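# Wind a cable around a hand-held reel's hub

## Task

With one gripper holding the reel, pin the cable close to one of its ends beneath a finger of that same gripper. Then wrap the cable around the reel's hub for more than one full turn, keeping it within roughly one cable thickness of the hub along almost the whole turn. Any length that doubles back the opposite way between the flanges is subtracted from the turn. Declare completion only while that grip keeps the reel steady and lifted above the table, the other arm's moving parts are away from both reel and cable, and the other arm is not pressing hard on the holding arm.

## Robot and tools

ROBOT. Two arms, left_arm and right_arm, each with a parallel two-finger gripper and a wrist camera. Base positions in the scene frame: left_arm near (-0.037, +0.274, +0.003) m, right_arm near (+0.030, -0.269, +0.040) m, each turned only slightly about z. A two-camera stand stands behind the arms. Loose objects may occasionally get a brief push from outside.

FRAMES. Scene frame: origin at table-top height, halfway between the nominal bases; +z up, +x out over the table, left_arm on the +y side (arm names do not match image sides). Each arm's reported hand pose, velocities and Hand target are in that arm's own base frame. Fixed cameras and the table use the scene frame. Motion offsets run along the axes of the arm's current Hand target. On a gripper, +z points along the fingers and the fingers open and close along y. end_effector_position is the point between the pads, roughly 1 cm back from the tips. Reported positions can be a few cm off, more at long reach.

execute_actions(actions, cameras). actions is a list of actions; each action is a list of 1 to 15 rows, one row per 1/30 s step; a short action repeats its last row to fill 15 steps. Every row is a single list of 14 numbers in [-1, 1] covering both arms: dx, dy, dz, rx, ry, rz, opening for left_arm, then the same seven for right_arm. The first six are an offset (not a pose) from the Hand target at the start of that action; all rows of one action count from that same start, but the next action starts from the new Hand target, so repeating an offset adds it again. Scale: 1.0 = 0.6 m for dx..dz and 180 degrees for rx..rz, which together form one rotation vector. opening is absolute: +1 fully open (0.094 m), -1 closed. Six zeros re-request an arm's current Hand target; a 0 opening is a real command, so resend an arm's current opening to leave it alone. Images come back only if actions is empty or cameras names them.

move(target, speed, blend, opening_speed, grip_force, blocking, cameras). target is one 14-number row as above, or a list of up to 15 such rows; every row is an offset from the same starting Hand targets, never from the previous row. Paths are straight, end together, take at least 0.5 s and are cut at 10 s. speed: path top speed in m/s, 0.002 to 2.9, default 0.25 (turning up to twice that in rad/s); one value or one per row. blend: corner rounding in m for lists, default 0 (stop at each). opening_speed: rate of opening change per second on the -1..+1 scale, at least 0.2. grip_force: pad force cap in N, 10 to 50, persists until changed; lower values close slowly. blocking=false returns after about 0.5 s while the move continues. Moves do not avoid obstacles or the other arm. The result adds a move: line: done, off_target, moving, held, fault etc., plus limits=paced (pose clipped) or limits=held (steps withheld). done means at rest within 10 mm and 2 degrees; it says nothing about contact.

wait(seconds 0 to 10, cameras): lets time pass holding commands; a running move continues. stop(cameras): brakes the current move. zoom_image(camera, region=[x0, y0, x1, y1] pixels, at most 504 wide and high) enlarges part of a camera's newest image. read_manual(section="licences") returns licence texts only. finished_scene(scene): ends the current scene, given its number; irreversible.

CAMERAS: cam_head_left, cam_head_right, cam_high, cam_low, cam_left_wrist, cam_right_wrist, all 896x504; calibration matrices are supplied, with errors of a few mm and degrees.

RESULTS. Each call returns robot state: end_effector_position (m) and end_effector_quat_wxyz per arm in its base frame; Hand target (the last commanded pose after clipping; next offsets start here); Tool commands; grip_measured (finger opening on the command scale; last Joint positions entry is opening in m); Joint velocities (may say within noise or be omitted); Joint torques (include arm weight, offsets and noise; entries 1 to 3 wrap at ±28 N m). MOTOR HOT appears near 75 °C; at 90 °C an OVER-TEMPERATURE FAULT folds that arm away for good, and at 100 °C it drops.

CONTROL BEHAVIOUR. Commanded orientation is clipped each step to within 40 degrees of the measured one. Grippers often rest a few cm short of the target from friction or load; any new command, even all zeros, asks again, and a still-remaining gap can be sent as an extra offset. An arm blocked by something keeps pushing until you command a target back behind its gripper. Near its own base or first-joint axis an arm can swing or change posture; route around the base.

GRIPPING. Empty grippers read up to about 2.5 mm wide. On a hard part grip_measured reads a bit below its size; force rises about 1 N per 0.001 below first touch, then jumps to the force cap around 20 N. Close slowly with opening_speed on soft things. To release, command well above grip_measured.

AVOID. Dropping anything or leaving it off the table (fails the task); fast hits, slams and hard presses, especially arm against arm or a gripper closing on the other arm's fingers; contact of a wrist-camera cable with anything (counts as hand contact); fault stops; long stretched or straining poses that heat motors. Thinking time lets the scene keep running.

Each tool is called after "Request:" by a JSON object that holds its "fn" and its "kwargs".

## Session

Request:
{"fn": "execute_actions", "kwargs": {"actions": []}}

Scene clock: 0.00 s.
left_arm: end_effector_position=(+0.4047, +0.0107, +0.1116) grip_measured=+1.000 end_effector_quat_wxyz=(+0.601, -0.048, +0.796, +0.055) | right_arm: end_effector_position=(+0.4009, +0.0239, +0.1005) grip_measured=+1.000 end_effector_quat_wxyz=(+0.597, -0.012, +0.801, -0.036)
Joint positions: left_arm=[-0.071 1.553 0.383 0.888 -0.214 -0.029 0.094] | right_arm=[0.134 1.585 0.359 0.933 0.172 -0.024 0.094]
Joint velocities: within noise
Joint torques (N m): no reading
Heat: left arm: 45 °C; right arm: 41 °C.
Hand target: left_arm +0.4078, +0.0107, +0.1208; +0.611, -0.050, +0.788, +0.054 | right_arm +0.4046, +0.0242, +0.1108; +0.609, -0.010, +0.792, -0.035
Tool commands: left_gripper/opening=+1.0 right_gripper/opening=+1.0

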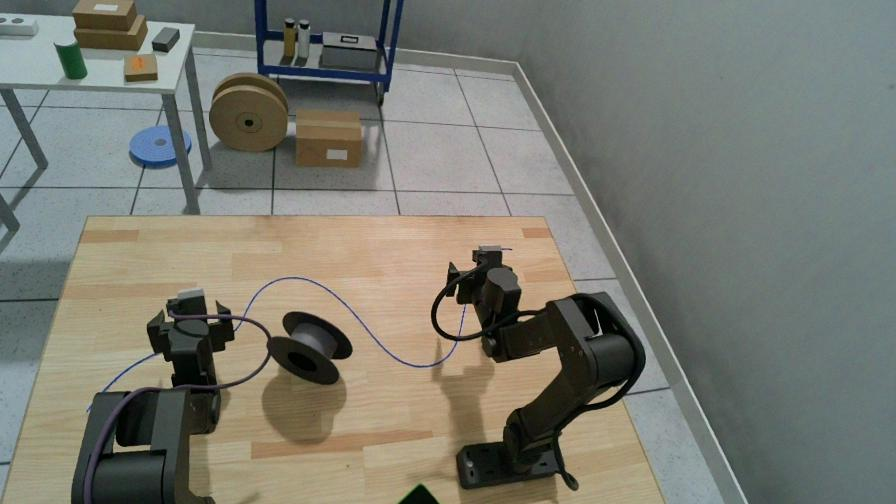

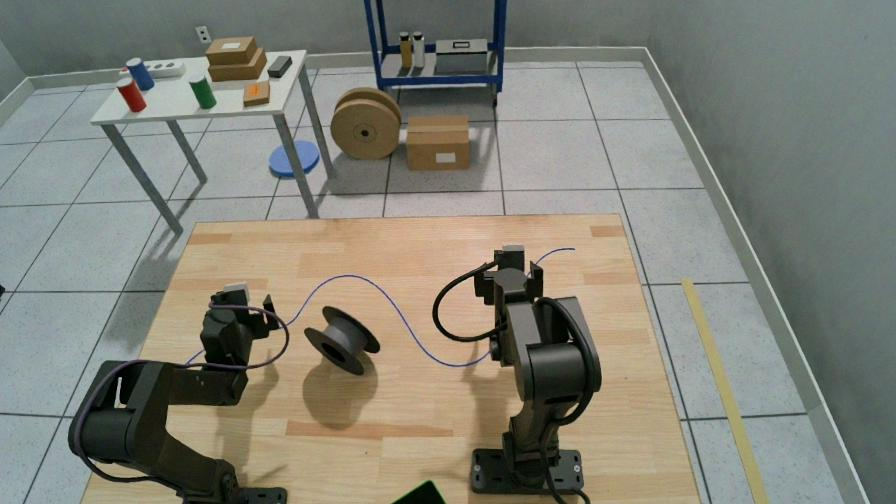

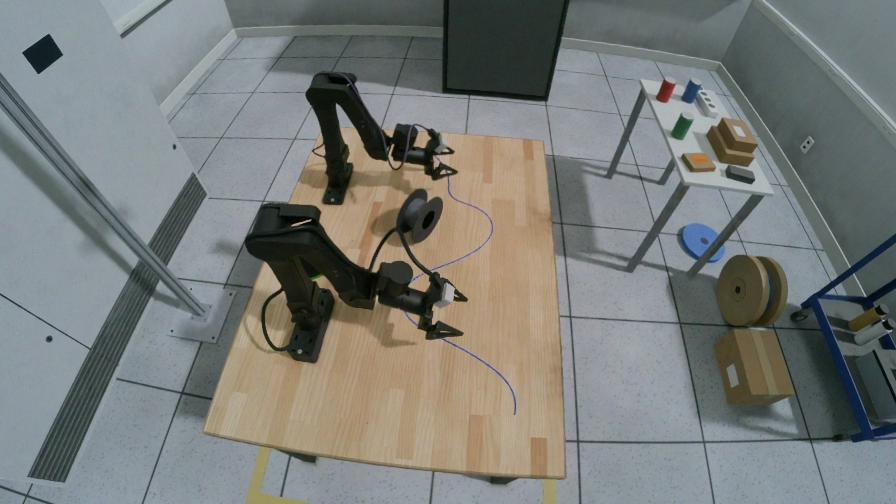

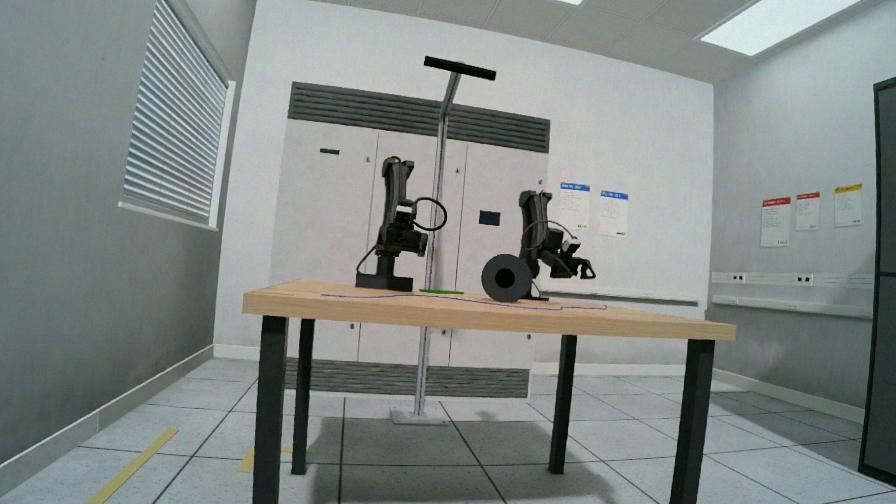

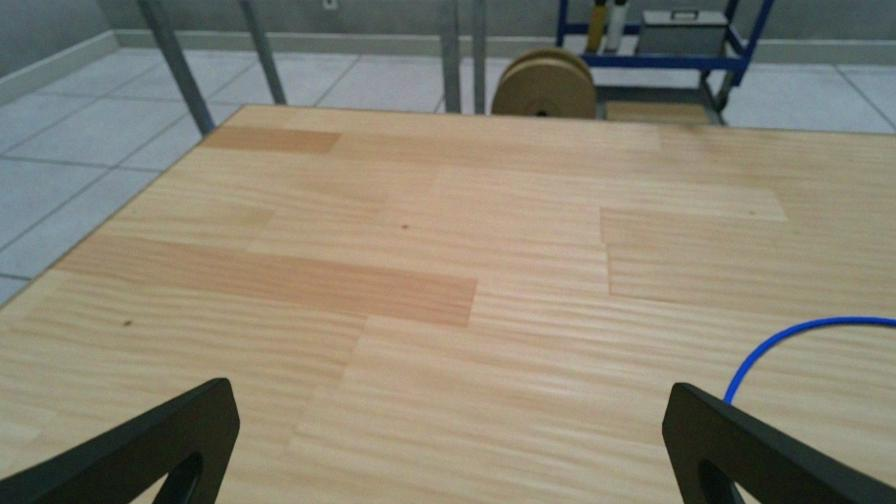

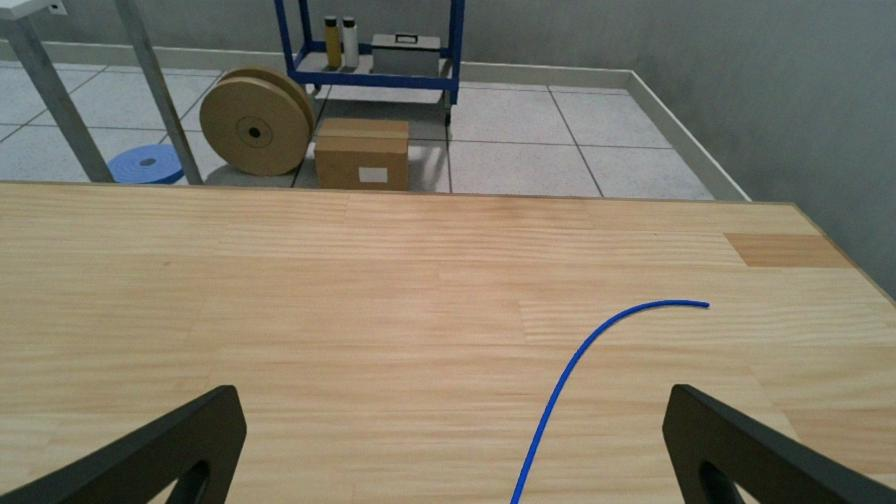

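Request:
{"fn": "zoom_image", "kwargs": {"camera": "cam_head_left", "region": [220, 270, 400, 420]}}

Request:
{"fn": "zoom_image", "kwargs": {"camera": "cam_head_right", "region": [260, 270, 440, 420]}}

Request:
{"fn": "zoom_image", "kwargs": {"camera": "cam_low", "region": [300, 220, 640, 340]}}

Request:
{"fn": "zoom_image", "kwargs": {"camera": "cam_high", "region": [360, 100, 560, 440]}}

Scaled by 2.800 from the camera's 896x504 image, which has a finer 1280x720 frame.

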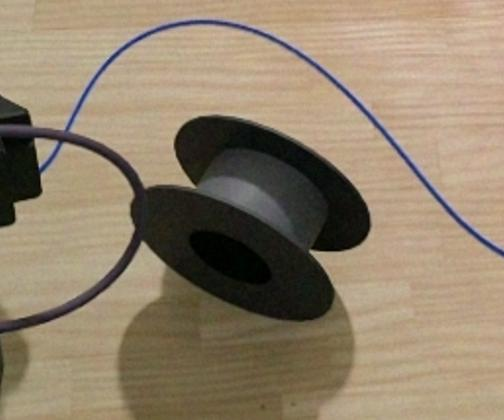

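Scaled by 2.800 from the camera's 896x504 image, which has a finer 1280x720 frame.

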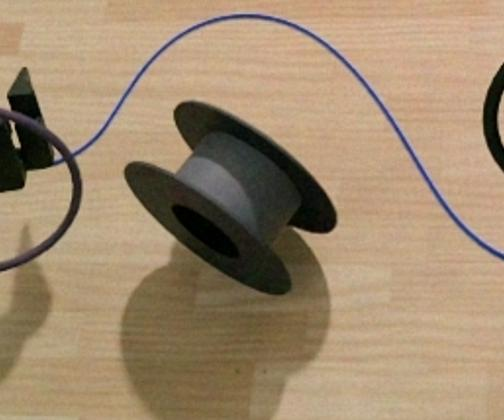

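Scaled by 1.482 from the camera's 896x504 image, which has a finer 1280x720 frame.

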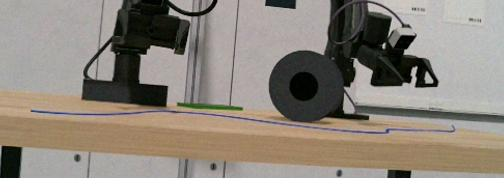

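Scaled by 1.482 from the camera's 896x504 image, which has a finer 1280x720 frame.

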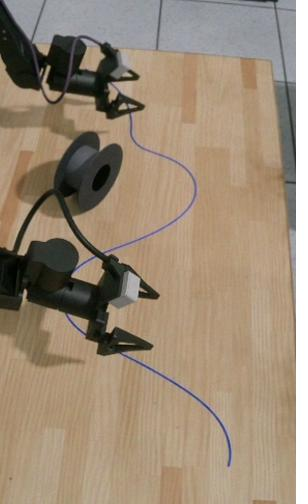

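Request:
{"fn": "move", "kwargs": {"target": [[-0.22,-0.033,-0.1455,-0.1716,0.397,-0.2336,1,0,0,0,0,0,0,1],[-0.157,-0.292,-0.264,-0.1716,0.397,-0.2336,1,0,0,0,0,0,0,1]], "blend": [0.03,0], "cameras": ["cam_left_wrist","cam_head_right","cam_high"]}}

Scene clock: 286.23 s.
left_arm: end_effector_position=(+0.3041, -0.1868, +0.2471) grip_measured=+1.000 end_effector_quat_wxyz=(+0.061, -0.466, +0.876, -0.106) | right_arm: end_effector_position=(+0.4009, +0.0239, +0.1005) grip_measured=+1.000 end_effector_quat_wxyz=(+0.597, -0.012, +0.801, -0.036)
Joint positions: left_arm=[-0.553 1.763 1.985 -1.547 0.001 -1.532 0.094] | right_arm=[0.134 1.585 0.359 0.933 0.172 -0.024 0.094]
Joint torques (N m): left_arm=[0.4 -6.98 6.28 0.42 -0.02 -0.1] | right_arm=[0.02 -5.89 5.55 1.79 -0.02 0.04]
Heat: left arm: 50 °C; right arm: 43 °C.
Hand target: left_arm +0.3047, -0.1847, +0.2469; +0.000, -0.476, +0.879, +0.000 | right_arm +0.4046, +0.0242, +0.1108; +0.609, -0.010, +0.792, -0.035
Off the commanded pose: left_arm 0.002 m, 14 deg | right_arm 0.011 m, 2 deg.
joint sent to its limit (left arm) — joint 4 (wrist pitch), lower limit. The joint targets are off in orientation, not in position.
move: off_target (left_arm, right_arm)
camera_calibration:
cam_left_wrist: T_world_to_cam=[[0.805201, -0.550727, 0.219887, -0.402304], [-0.589124, -0.700571, 0.402658, -0.0159365], [-0.0677081, -0.453762, -0.888547, 0.249609], [0, 0, 0, 1]] pos_world=[0.331448, -0.119462, 0.316668]
Images, in order (width x height): cam_head_right 896x504, cam_high 896x504, cam_left_wrist 896x504.

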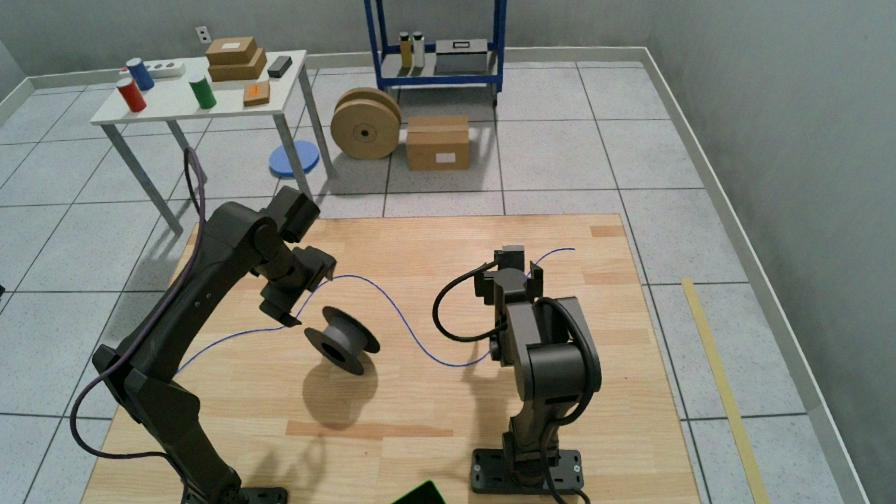

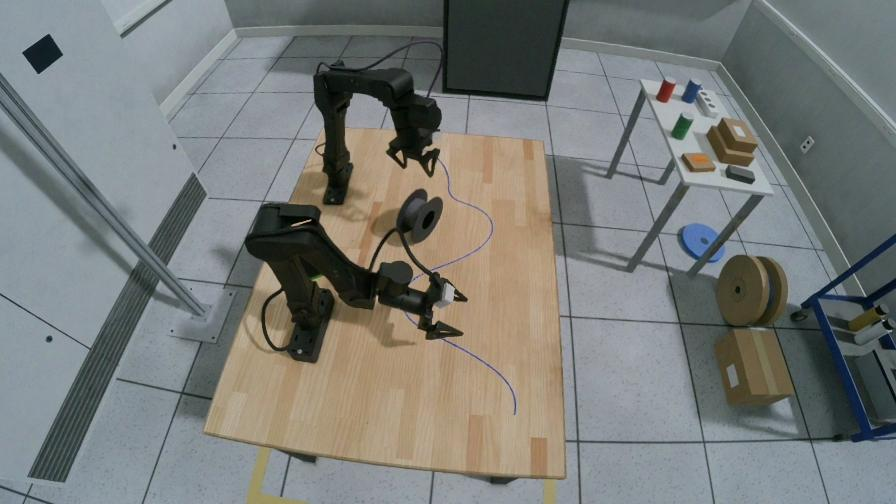

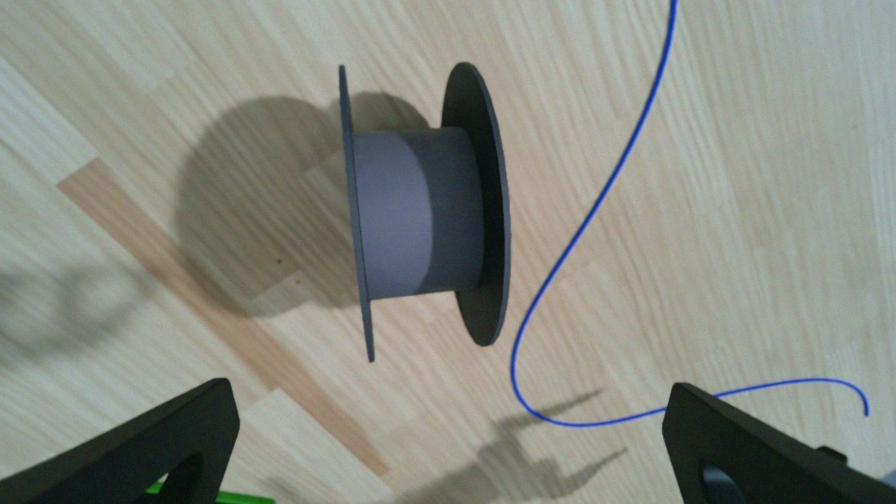

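Request:
{"fn": "move", "kwargs": {"target": [0.032,-0.031,0.078,0,0,0,1,0,0,0,0,0,0,1], "cameras": ["cam_left_wrist"]}}

Scene clock: 308.63 s.
left_arm: end_effector_position=(+0.3078, -0.2093, +0.1937) grip_measured=+1.000 end_effector_quat_wxyz=(+0.019, -0.472, +0.880, -0.040) | right_arm: end_effector_position=(+0.4009, +0.0239, +0.1005) grip_measured=+1.000 end_effector_quat_wxyz=(+0.597, -0.012, +0.801, -0.036)
Joint positions: left_arm=[-0.598 1.917 1.985 -1.549 0.003 -1.583 0.094] | right_arm=[0.134 1.585 0.359 0.933 0.172 -0.024 0.094]
Joint torques (N m): left_arm=[-0.27 -8.92 7.97 0.18 -0.04 -0.11] | right_arm=[-0.17 -5.75 5.55 1.76 0 0.02]
Heat: left arm: 47 °C; right arm: 43 °C.
Hand target: left_arm +0.3098, -0.2109, +0.2001; +0.000, -0.476, +0.879, +0.000 | right_arm +0.4046, +0.0242, +0.1108; +0.609, -0.010, +0.792, -0.035
Off the commanded pose: left_arm 0.007 m, 5 deg | right_arm 0.011 m, 2 deg.
joint sent to its limit (left arm) — joint 4 (wrist pitch), lower limit. The joint targets are off in orientation, not in position.
move: off_target (left_arm, right_arm)
camera_calibration:
cam_left_wrist: T_world_to_cam=[[0.827646, -0.557375, 0.0658399, -0.384447], [-0.528767, -0.735031, 0.424424, -0.0380074], [-0.188169, -0.386087, -0.903067, 0.246269], [0, 0, 0, 1]] pos_world=[0.344429, -0.147137, 0.263841]
Images, in order (width x height): cam_left_wrist 896x504.

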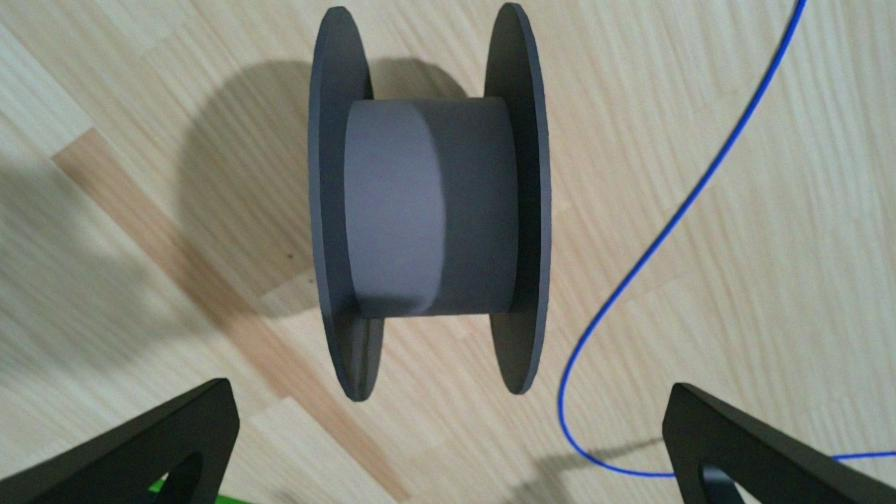

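Request:
{"fn": "move", "kwargs": {"target": [-0.004,0.006,0.117,0,0,0,1,0,0,0,0,0,0,1], "speed": 0.12, "cameras": ["cam_left_wrist","cam_head_right","cam_head_left"]}}

Scene clock: 322.57 s.
left_arm: end_effector_position=(+0.3056, -0.2078, +0.1341) grip_measured=+1.000 end_effector_quat_wxyz=(-0.001, -0.473, +0.881, -0.001) | right_arm: end_effector_position=(+0.4009, +0.0239, +0.1005) grip_measured=+1.000 end_effector_quat_wxyz=(+0.597, -0.012, +0.801, -0.036)
Joint positions: left_arm=[-0.598 1.952 1.795 -1.413 0.003 -1.584 0.094] | right_arm=[0.134 1.585 0.359 0.933 0.172 -0.024 0.094]
Joint torques (N m): left_arm=[0.31 -9.13 4.93 0.28 -0.05 -0.04] | right_arm=[0.02 -5.85 5.44 1.78 0.02 0.03]
Heat: left arm: 46 °C; right arm: 43 °C.
Hand target: left_arm +0.3080, -0.2069, +0.1299; +0.000, -0.476, +0.879, +0.000 | right_arm +0.4046, +0.0242, +0.1108; +0.609, -0.010, +0.792, -0.035
Off the commanded pose: left_arm 0.005 m, 0 deg | right_arm 0.011 m, 2 deg.
move: off_target (right_arm)
camera_calibration:
cam_left_wrist: T_world_to_cam=[[0.82965, -0.55784, -0.0222498, -0.366794], [-0.497256, -0.75649, 0.424806, -0.0270032], [-0.253805, -0.341376, -0.905011, 0.222225], [0, 0, 0, 1]] pos_world=[0.347285, -0.149178, 0.204426]
Images, in order (width x height): cam_head_left 896x504, cam_head_right 896x504, cam_left_wrist 896x504.

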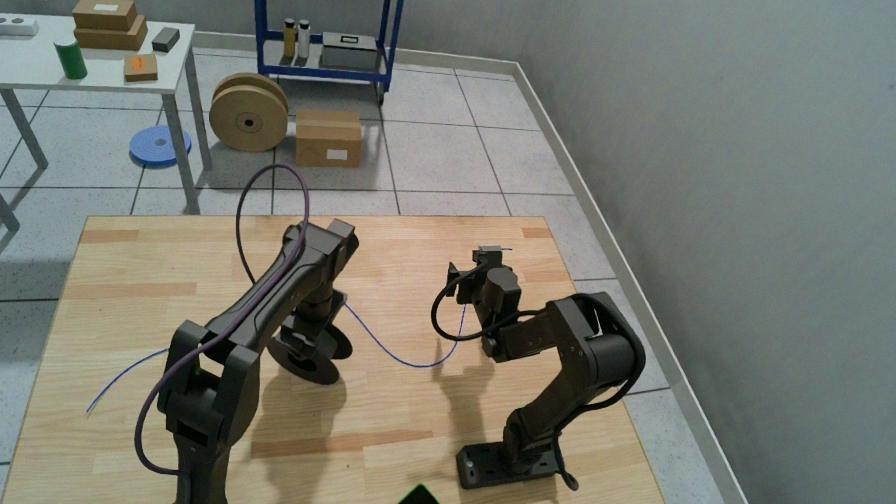

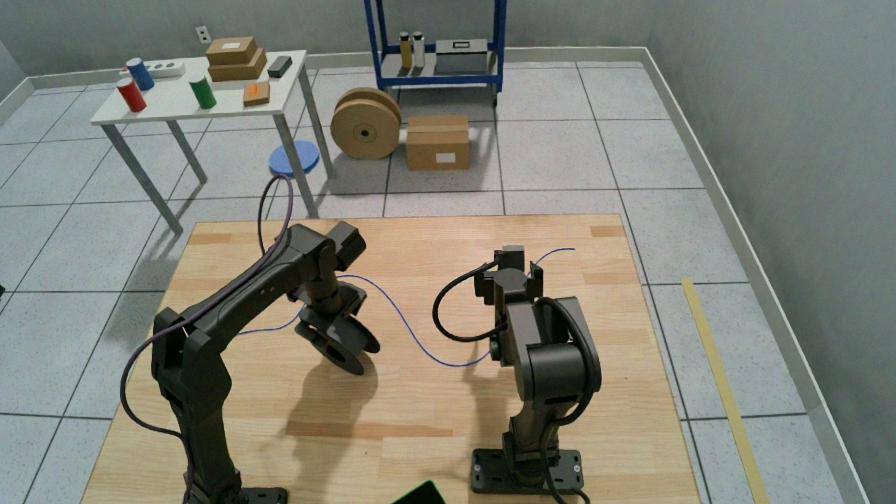

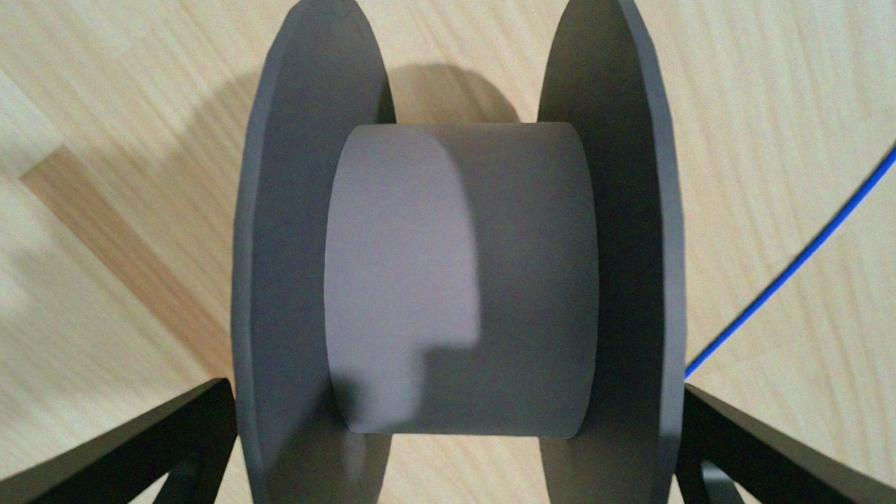

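Request:
{"fn": "move", "kwargs": {"target": [0,0,0,0,0,0,0.35,0,0,0,0,0,0,1], "grip_force": [25,50], "opening_speed": 0.4, "cameras": ["cam_left_wrist"]}}

Scene clock: 328.30 s.
left_arm: end_effector_position=(+0.3069, -0.2087, +0.1341) grip_measured=+0.357 end_effector_quat_wxyz=(+0.000, -0.473, +0.881, -0.004) | right_arm: end_effector_position=(+0.4009, +0.0239, +0.1005) grip_measured=+1.000 end_effector_quat_wxyz=(+0.597, -0.012, +0.801, -0.036)
Joint positions: left_arm=[-0.598 1.952 1.795 -1.406 0.003 -1.584 0.064] | right_arm=[0.134 1.585 0.359 0.933 0.172 -0.024 0.094]
Joint torques (N m): left_arm=[0.31 -9.16 4.98 0.23 -0.05 -0.04] | right_arm=[0.06 -5.86 5.67 1.78 -0.02 0.01]
Heat: left arm: 46 °C; right arm: 43 °C.
Hand target: left_arm +0.3081, -0.2069, +0.1299; +0.000, -0.476, +0.879, +0.000 | right_arm +0.4046, +0.0242, +0.1108; +0.609, -0.010, +0.792, -0.035
Off the commanded pose: left_arm 0.005 m, 1 deg | right_arm 0.011 m, 2 deg.
grip_force (N): 25, 50
move: off_target (right_arm)
camera_calibration:
cam_left_wrist: T_world_to_cam=[[0.829738, -0.557919, -0.0161964, -0.369209], [-0.499384, -0.75502, 0.424925, -0.0260262], [-0.249302, -0.344488, -0.905084, 0.220262], [0, 0, 0, 1]] pos_world=[0.348261, -0.149761, 0.204435]
Images, in order (width x height): cam_left_wrist 896x504.

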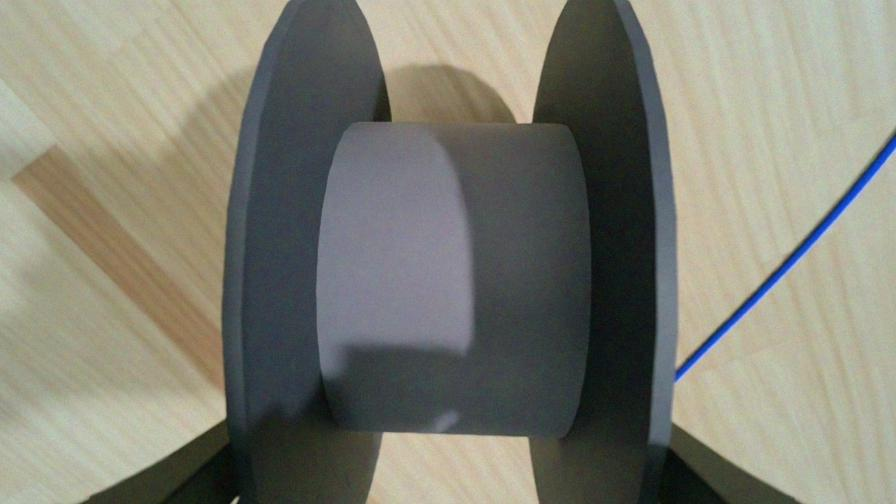

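Request:
{"fn": "move", "kwargs": {"target": [[0,0,0,0,0,0,0.2,0,0,0,0,0,0,1],[0,0,-0.06,0,0,0,0.2,0,0,0,0,0,0,1],[-0.0624,-0.1384,-0.06,0,0,0.207,0.2,0,0,0,0,0,0,1]], "grip_force": [45,50], "speed": 0.12, "cameras": ["cam_left_wrist","cam_head_right","cam_low"]}}

Scene clock: 341.33 s.
left_arm: end_effector_position=(+0.3912, -0.2206, +0.1575) grip_measured=+0.336 end_effector_quat_wxyz=(+0.039, -0.172, +0.984, -0.035) | right_arm: end_effector_position=(+0.4009, +0.0239, +0.1005) grip_measured=+1.000 end_effector_quat_wxyz=(+0.597, -0.012, +0.801, -0.036)
Joint positions: left_arm=[-0.514 2.242 2.33 -1.553 0.004 -0.86 0.063] | right_arm=[0.134 1.585 0.359 0.933 0.172 -0.024 0.094]
Joint torques (N m): left_arm=[0.43 -11.25 9.18 0.24 -0.05 0.08] | right_arm=[0.09 -5.89 5.55 1.78 0.01 0.02]
Heat: left arm: 46 °C; right arm: 43 °C.
Hand target: left_arm +0.3980, -0.2209, +0.1657; +0.000, -0.170, +0.985, +0.000 | right_arm +0.4046, +0.0242, +0.1108; +0.609, -0.010, +0.792, -0.035
Off the commanded pose: left_arm 0.011 m, 6 deg | right_arm 0.011 m, 2 deg.
joint sent to its limit (left arm) — joint 4 (wrist pitch), lower limit. The joint targets are off in orientation, not in position.
grip_force (N): 45, 50
move: off_target (left_arm, right_arm)
camera_calibration:
cam_left_wrist: T_world_to_cam=[[0.330858, -0.941865, 0.0585048, -0.346708], [-0.88691, -0.289177, 0.360233, 0.261727], [-0.322372, -0.171075, -0.931026, 0.329217], [0, 0, 0, 1]] pos_world=[0.45297, -0.194546, 0.232511]
Images, in order (width x height): cam_head_right 896x504, cam_low 896x504, cam_left_wrist 896x504.

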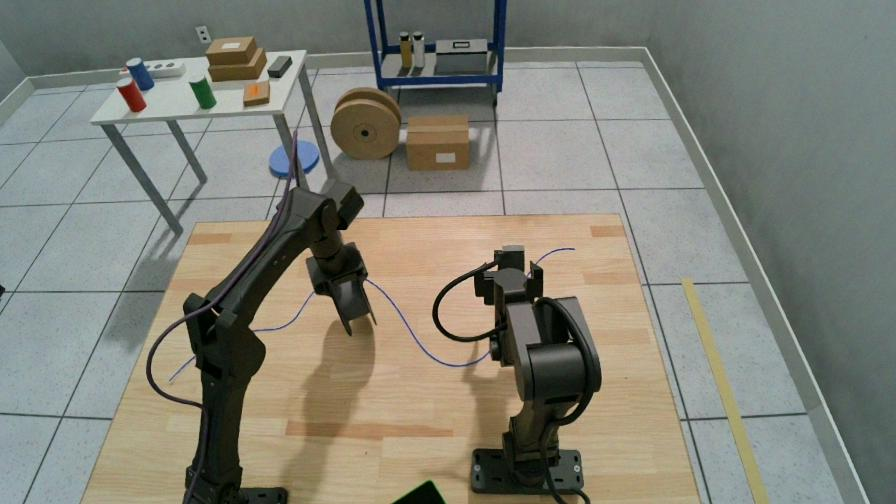

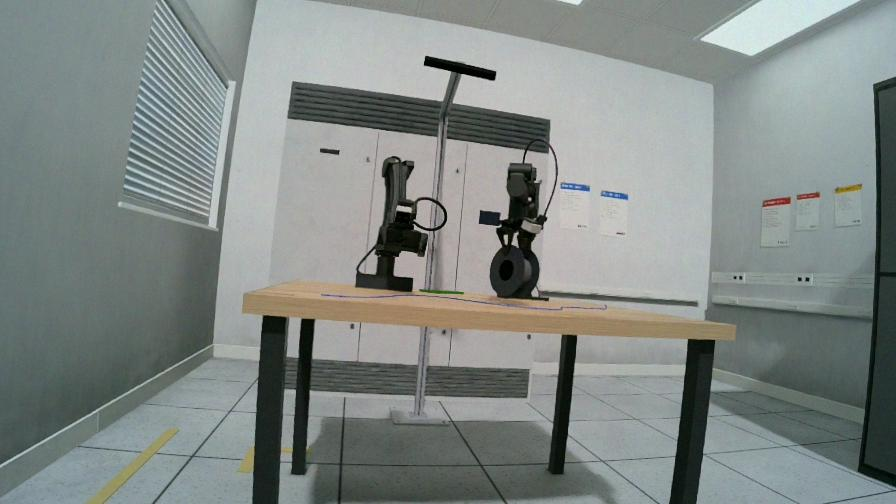

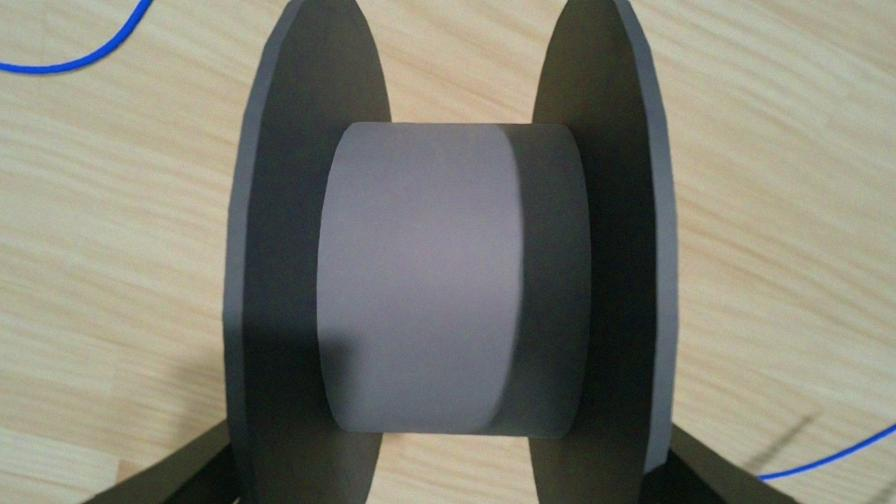

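Request:
{"fn": "move", "kwargs": {"target": [0,0,0.058,0,0,0,0.2,0,0,0,0,0,0,1], "speed": 0.06, "cameras": ["cam_left_wrist","cam_head_right","cam_low"]}}

Scene clock: 349.20 s.
left_arm: end_effector_position=(+0.3925, -0.2214, +0.1365) grip_measured=+0.336 end_effector_quat_wxyz=(+0.020, -0.171, +0.985, -0.019) | right_arm: end_effector_position=(+0.4009, +0.0239, +0.1005) grip_measured=+1.000 end_effector_quat_wxyz=(+0.597, -0.012, +0.801, -0.036)
Joint positions: left_arm=[-0.514 2.294 2.336 -1.558 0.004 -0.858 0.063] | right_arm=[0.134 1.585 0.359 0.933 0.172 -0.024 0.094]
Joint torques (N m): left_arm=[0.42 -9.77 7.6 0.21 -0.05 0.08] | right_arm=[-0.01 -5.75 5.61 1.76 0 0.03]
Heat: left arm: 46 °C; right arm: 43 °C.
Hand target: left_arm +0.3980, -0.2210, +0.1309; +0.000, -0.170, +0.985, +0.000 | right_arm +0.4046, +0.0242, +0.1108; +0.609, -0.010, +0.792, -0.035
Off the commanded pose: left_arm 0.008 m, 3 deg | right_arm 0.011 m, 2 deg.
joint sent to its limit (left arm) — joint 4 (wrist pitch), lower limit. The joint targets are off in orientation, not in position.
grip_force (N): 45, 50
move: off_target (left_arm, right_arm)
camera_calibration:
cam_left_wrist: T_world_to_cam=[[0.331101, -0.943366, 0.0208207, -0.34193], [-0.870843, -0.297002, 0.391692, 0.257816], [-0.363325, -0.147821, -0.919861, 0.329611], [0, 0, 0, 1]] pos_world=[0.457487, -0.19727, 0.209331]
Images, in order (width x height): cam_head_right 896x504, cam_low 896x504, cam_left_wrist 896x504.

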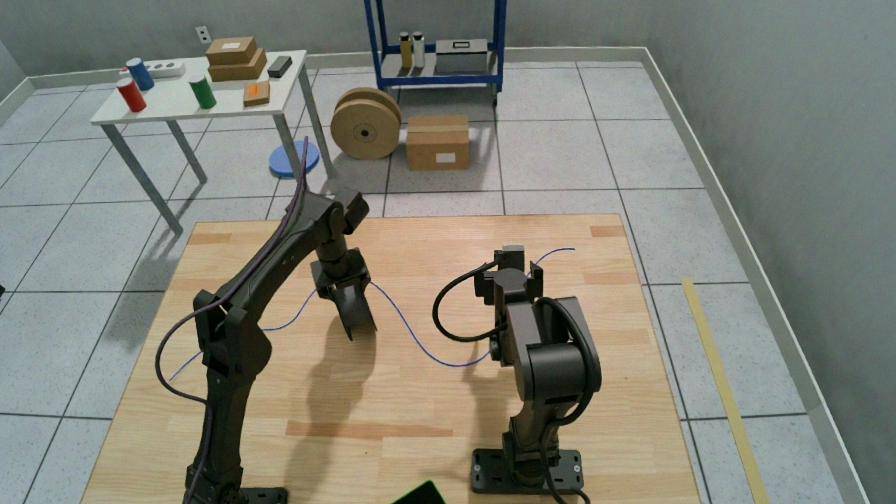

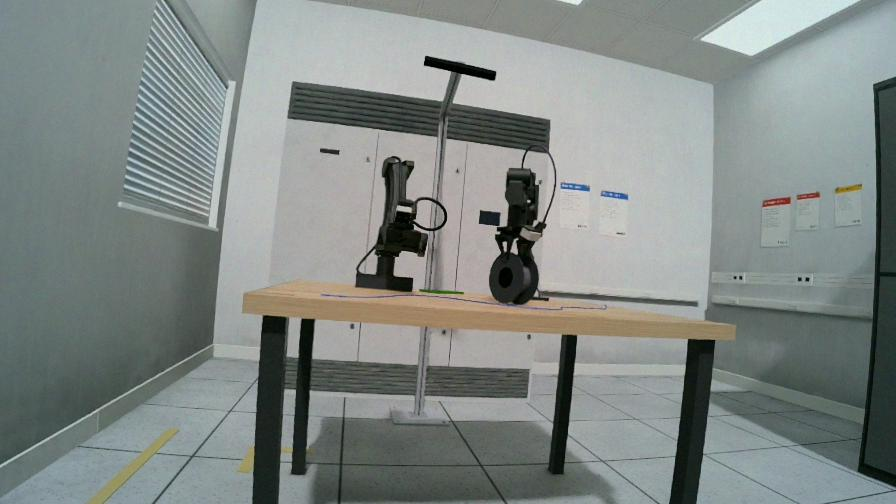

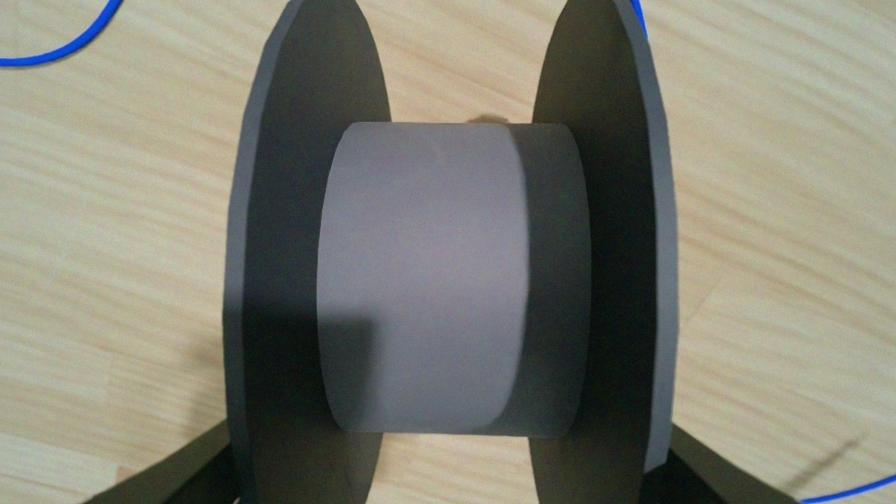

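Request:
{"fn": "move", "kwargs": {"target": [[0,0,0.003,0,0,0,1,0,0,0,0,0,0,1]], "speed": 0.05, "opening_speed": 0.4, "cameras": ["cam_left_wrist"]}}

Request:
{"fn": "move", "kwargs": {"target": [0,0,-0.25,0,0,0,1,0,0,0,0,0,0,1], "speed": 0.15, "cameras": ["cam_left_wrist","cam_head_right","cam_low","cam_head_left"]}}

Scene clock: 355.90 s.
left_arm: end_effector_position=(+0.3922, -0.2225, +0.1291) grip_measured=+0.997 end_effector_quat_wxyz=(+0.012, -0.171, +0.985, -0.016) | right_arm: end_effector_position=(+0.4009, +0.0239, +0.1005) grip_measured=+1.000 end_effector_quat_wxyz=(+0.597, -0.012, +0.801, -0.036)
Joint positions: left_arm=[-0.514 2.311 2.336 -1.557 0.01 -0.858 0.094] | right_arm=[0.134 1.585 0.359 0.933 0.172 -0.024 0.094]
Joint torques (N m): left_arm=[0.47 -11.06 7.6 0.17 -0.1 0.07] | right_arm=[-0.02 -5.91 5.49 1.77 0 0]
Heat: left arm: 45 °C; right arm: 43 °C.
Hand target: left_arm +0.3980, -0.2209, +0.1291; +0.000, -0.170, +0.985, +0.000 | right_arm +0.4046, +0.0242, +0.1108; +0.609, -0.010, +0.792, -0.035
Off the commanded pose: left_arm 0.006 m, 2 deg | right_arm 0.011 m, 2 deg.
joint sent to its limit (left arm) — joint 4 (wrist pitch), lower limit. The joint targets are off in orientation, not in position.
grip_force (N): 45, 50
move: off_target (right_arm)
camera_calibration:
cam_left_wrist: T_world_to_cam=[[0.33011, -0.94387, 0.0117159, -0.34127], [-0.864358, -0.297267, 0.405608, 0.255818], [-0.379358, -0.144022, -0.913972, 0.328965], [0, 0, 0, 1]] pos_world=[0.458571, -0.19869, 0.200901]
Images, in order (width x height): cam_left_wrist 896x504.

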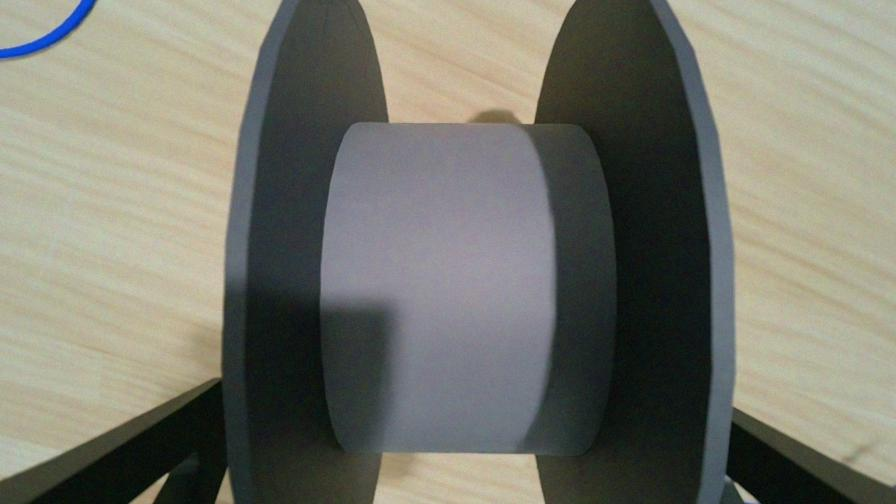

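Scene clock: 357.33 s.
left_arm: end_effector_position=(+0.3981, -0.2258, +0.2566) grip_measured=+0.997 end_effector_quat_wxyz=(+0.145, -0.167, +0.967, -0.125) | right_arm: end_effector_position=(+0.4009, +0.0239, +0.1005) grip_measured=+1.000 end_effector_quat_wxyz=(+0.597, -0.012, +0.801, -0.036)
Joint positions: left_arm=[-0.514 2.118 2.489 -1.557 0.01 -0.858 0.094] | right_arm=[0.134 1.585 0.359 0.933 0.172 -0.024 0.094]
Joint torques (N m): left_arm=[0.57 -13.56 7.54 0.74 -0.07 0.04] | right_arm=[-0.03 -5.82 5.61 1.78 0.02 0.01]
Heat: left arm: 46 °C; right arm: 43 °C.
Hand target: left_arm +0.3981, -0.2209, +0.2791; +0.000, -0.170, +0.985, +0.000 | right_arm +0.4046, +0.0242, +0.1108; +0.609, -0.010, +0.792, -0.035
Off the commanded pose: left_arm 0.023 m, 22 deg | right_arm 0.011 m, 2 deg.
joint sent to its limit (left arm) — joint 4 (wrist pitch), lower limit. The joint targets are off in orientation, not in position.
grip_force (N): 45, 50
move: off_target (left_arm, right_arm)
camera_calibration:
cam_left_wrist: T_world_to_cam=[[0.287801, -0.919946, 0.266215, -0.390921], [-0.952887, -0.247267, 0.175685, 0.313712], [-0.0957942, -0.304236, -0.947768, 0.306793], [0, 0, 0, 1]] pos_world=[0.440829, -0.188718, 0.339723]
Images, in order (width x height): cam_head_left 896x504, cam_head_right 896x504, cam_low 896x504, cam_left_wrist 896x504.

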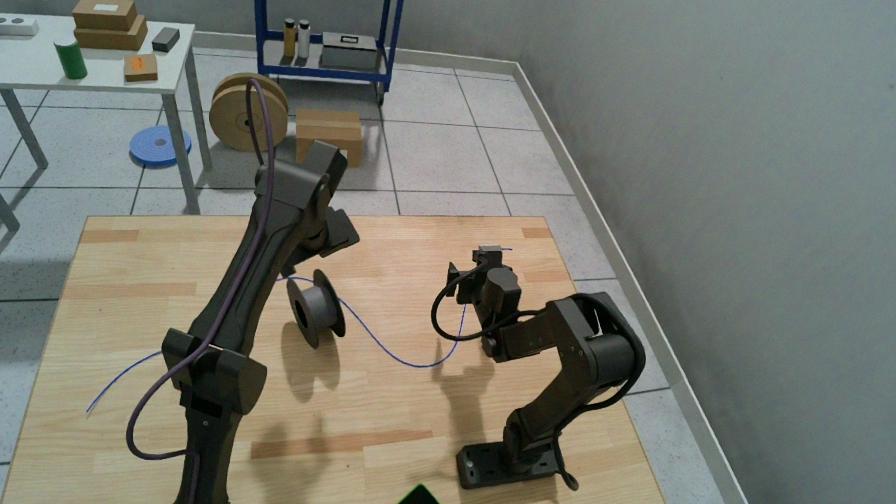

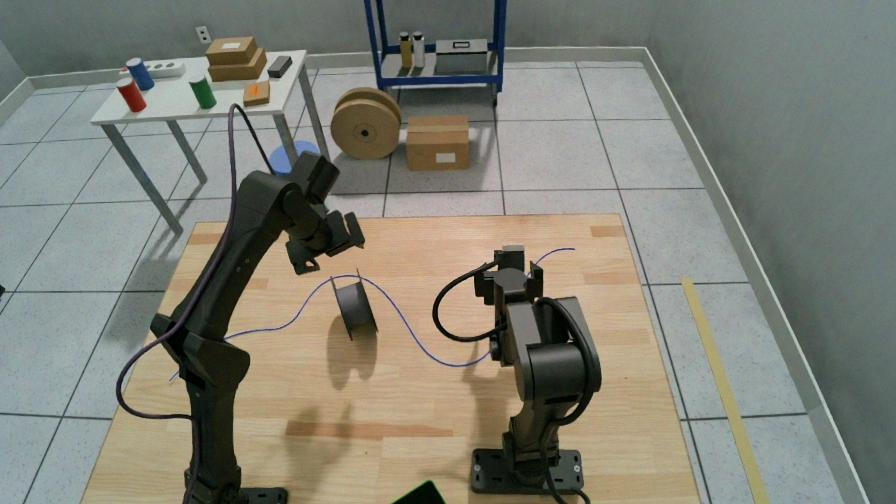

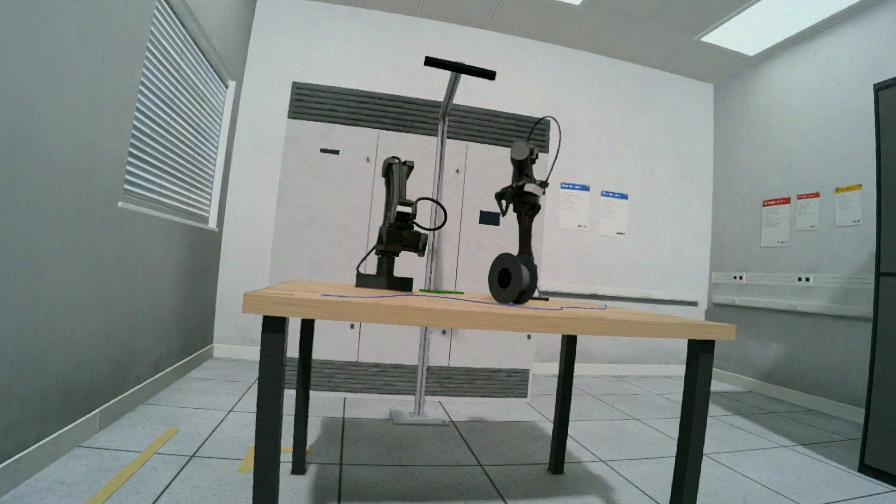

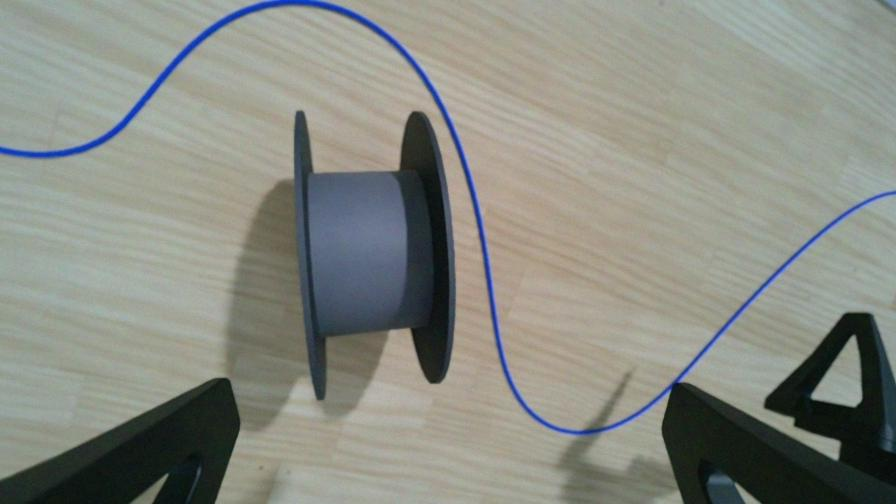

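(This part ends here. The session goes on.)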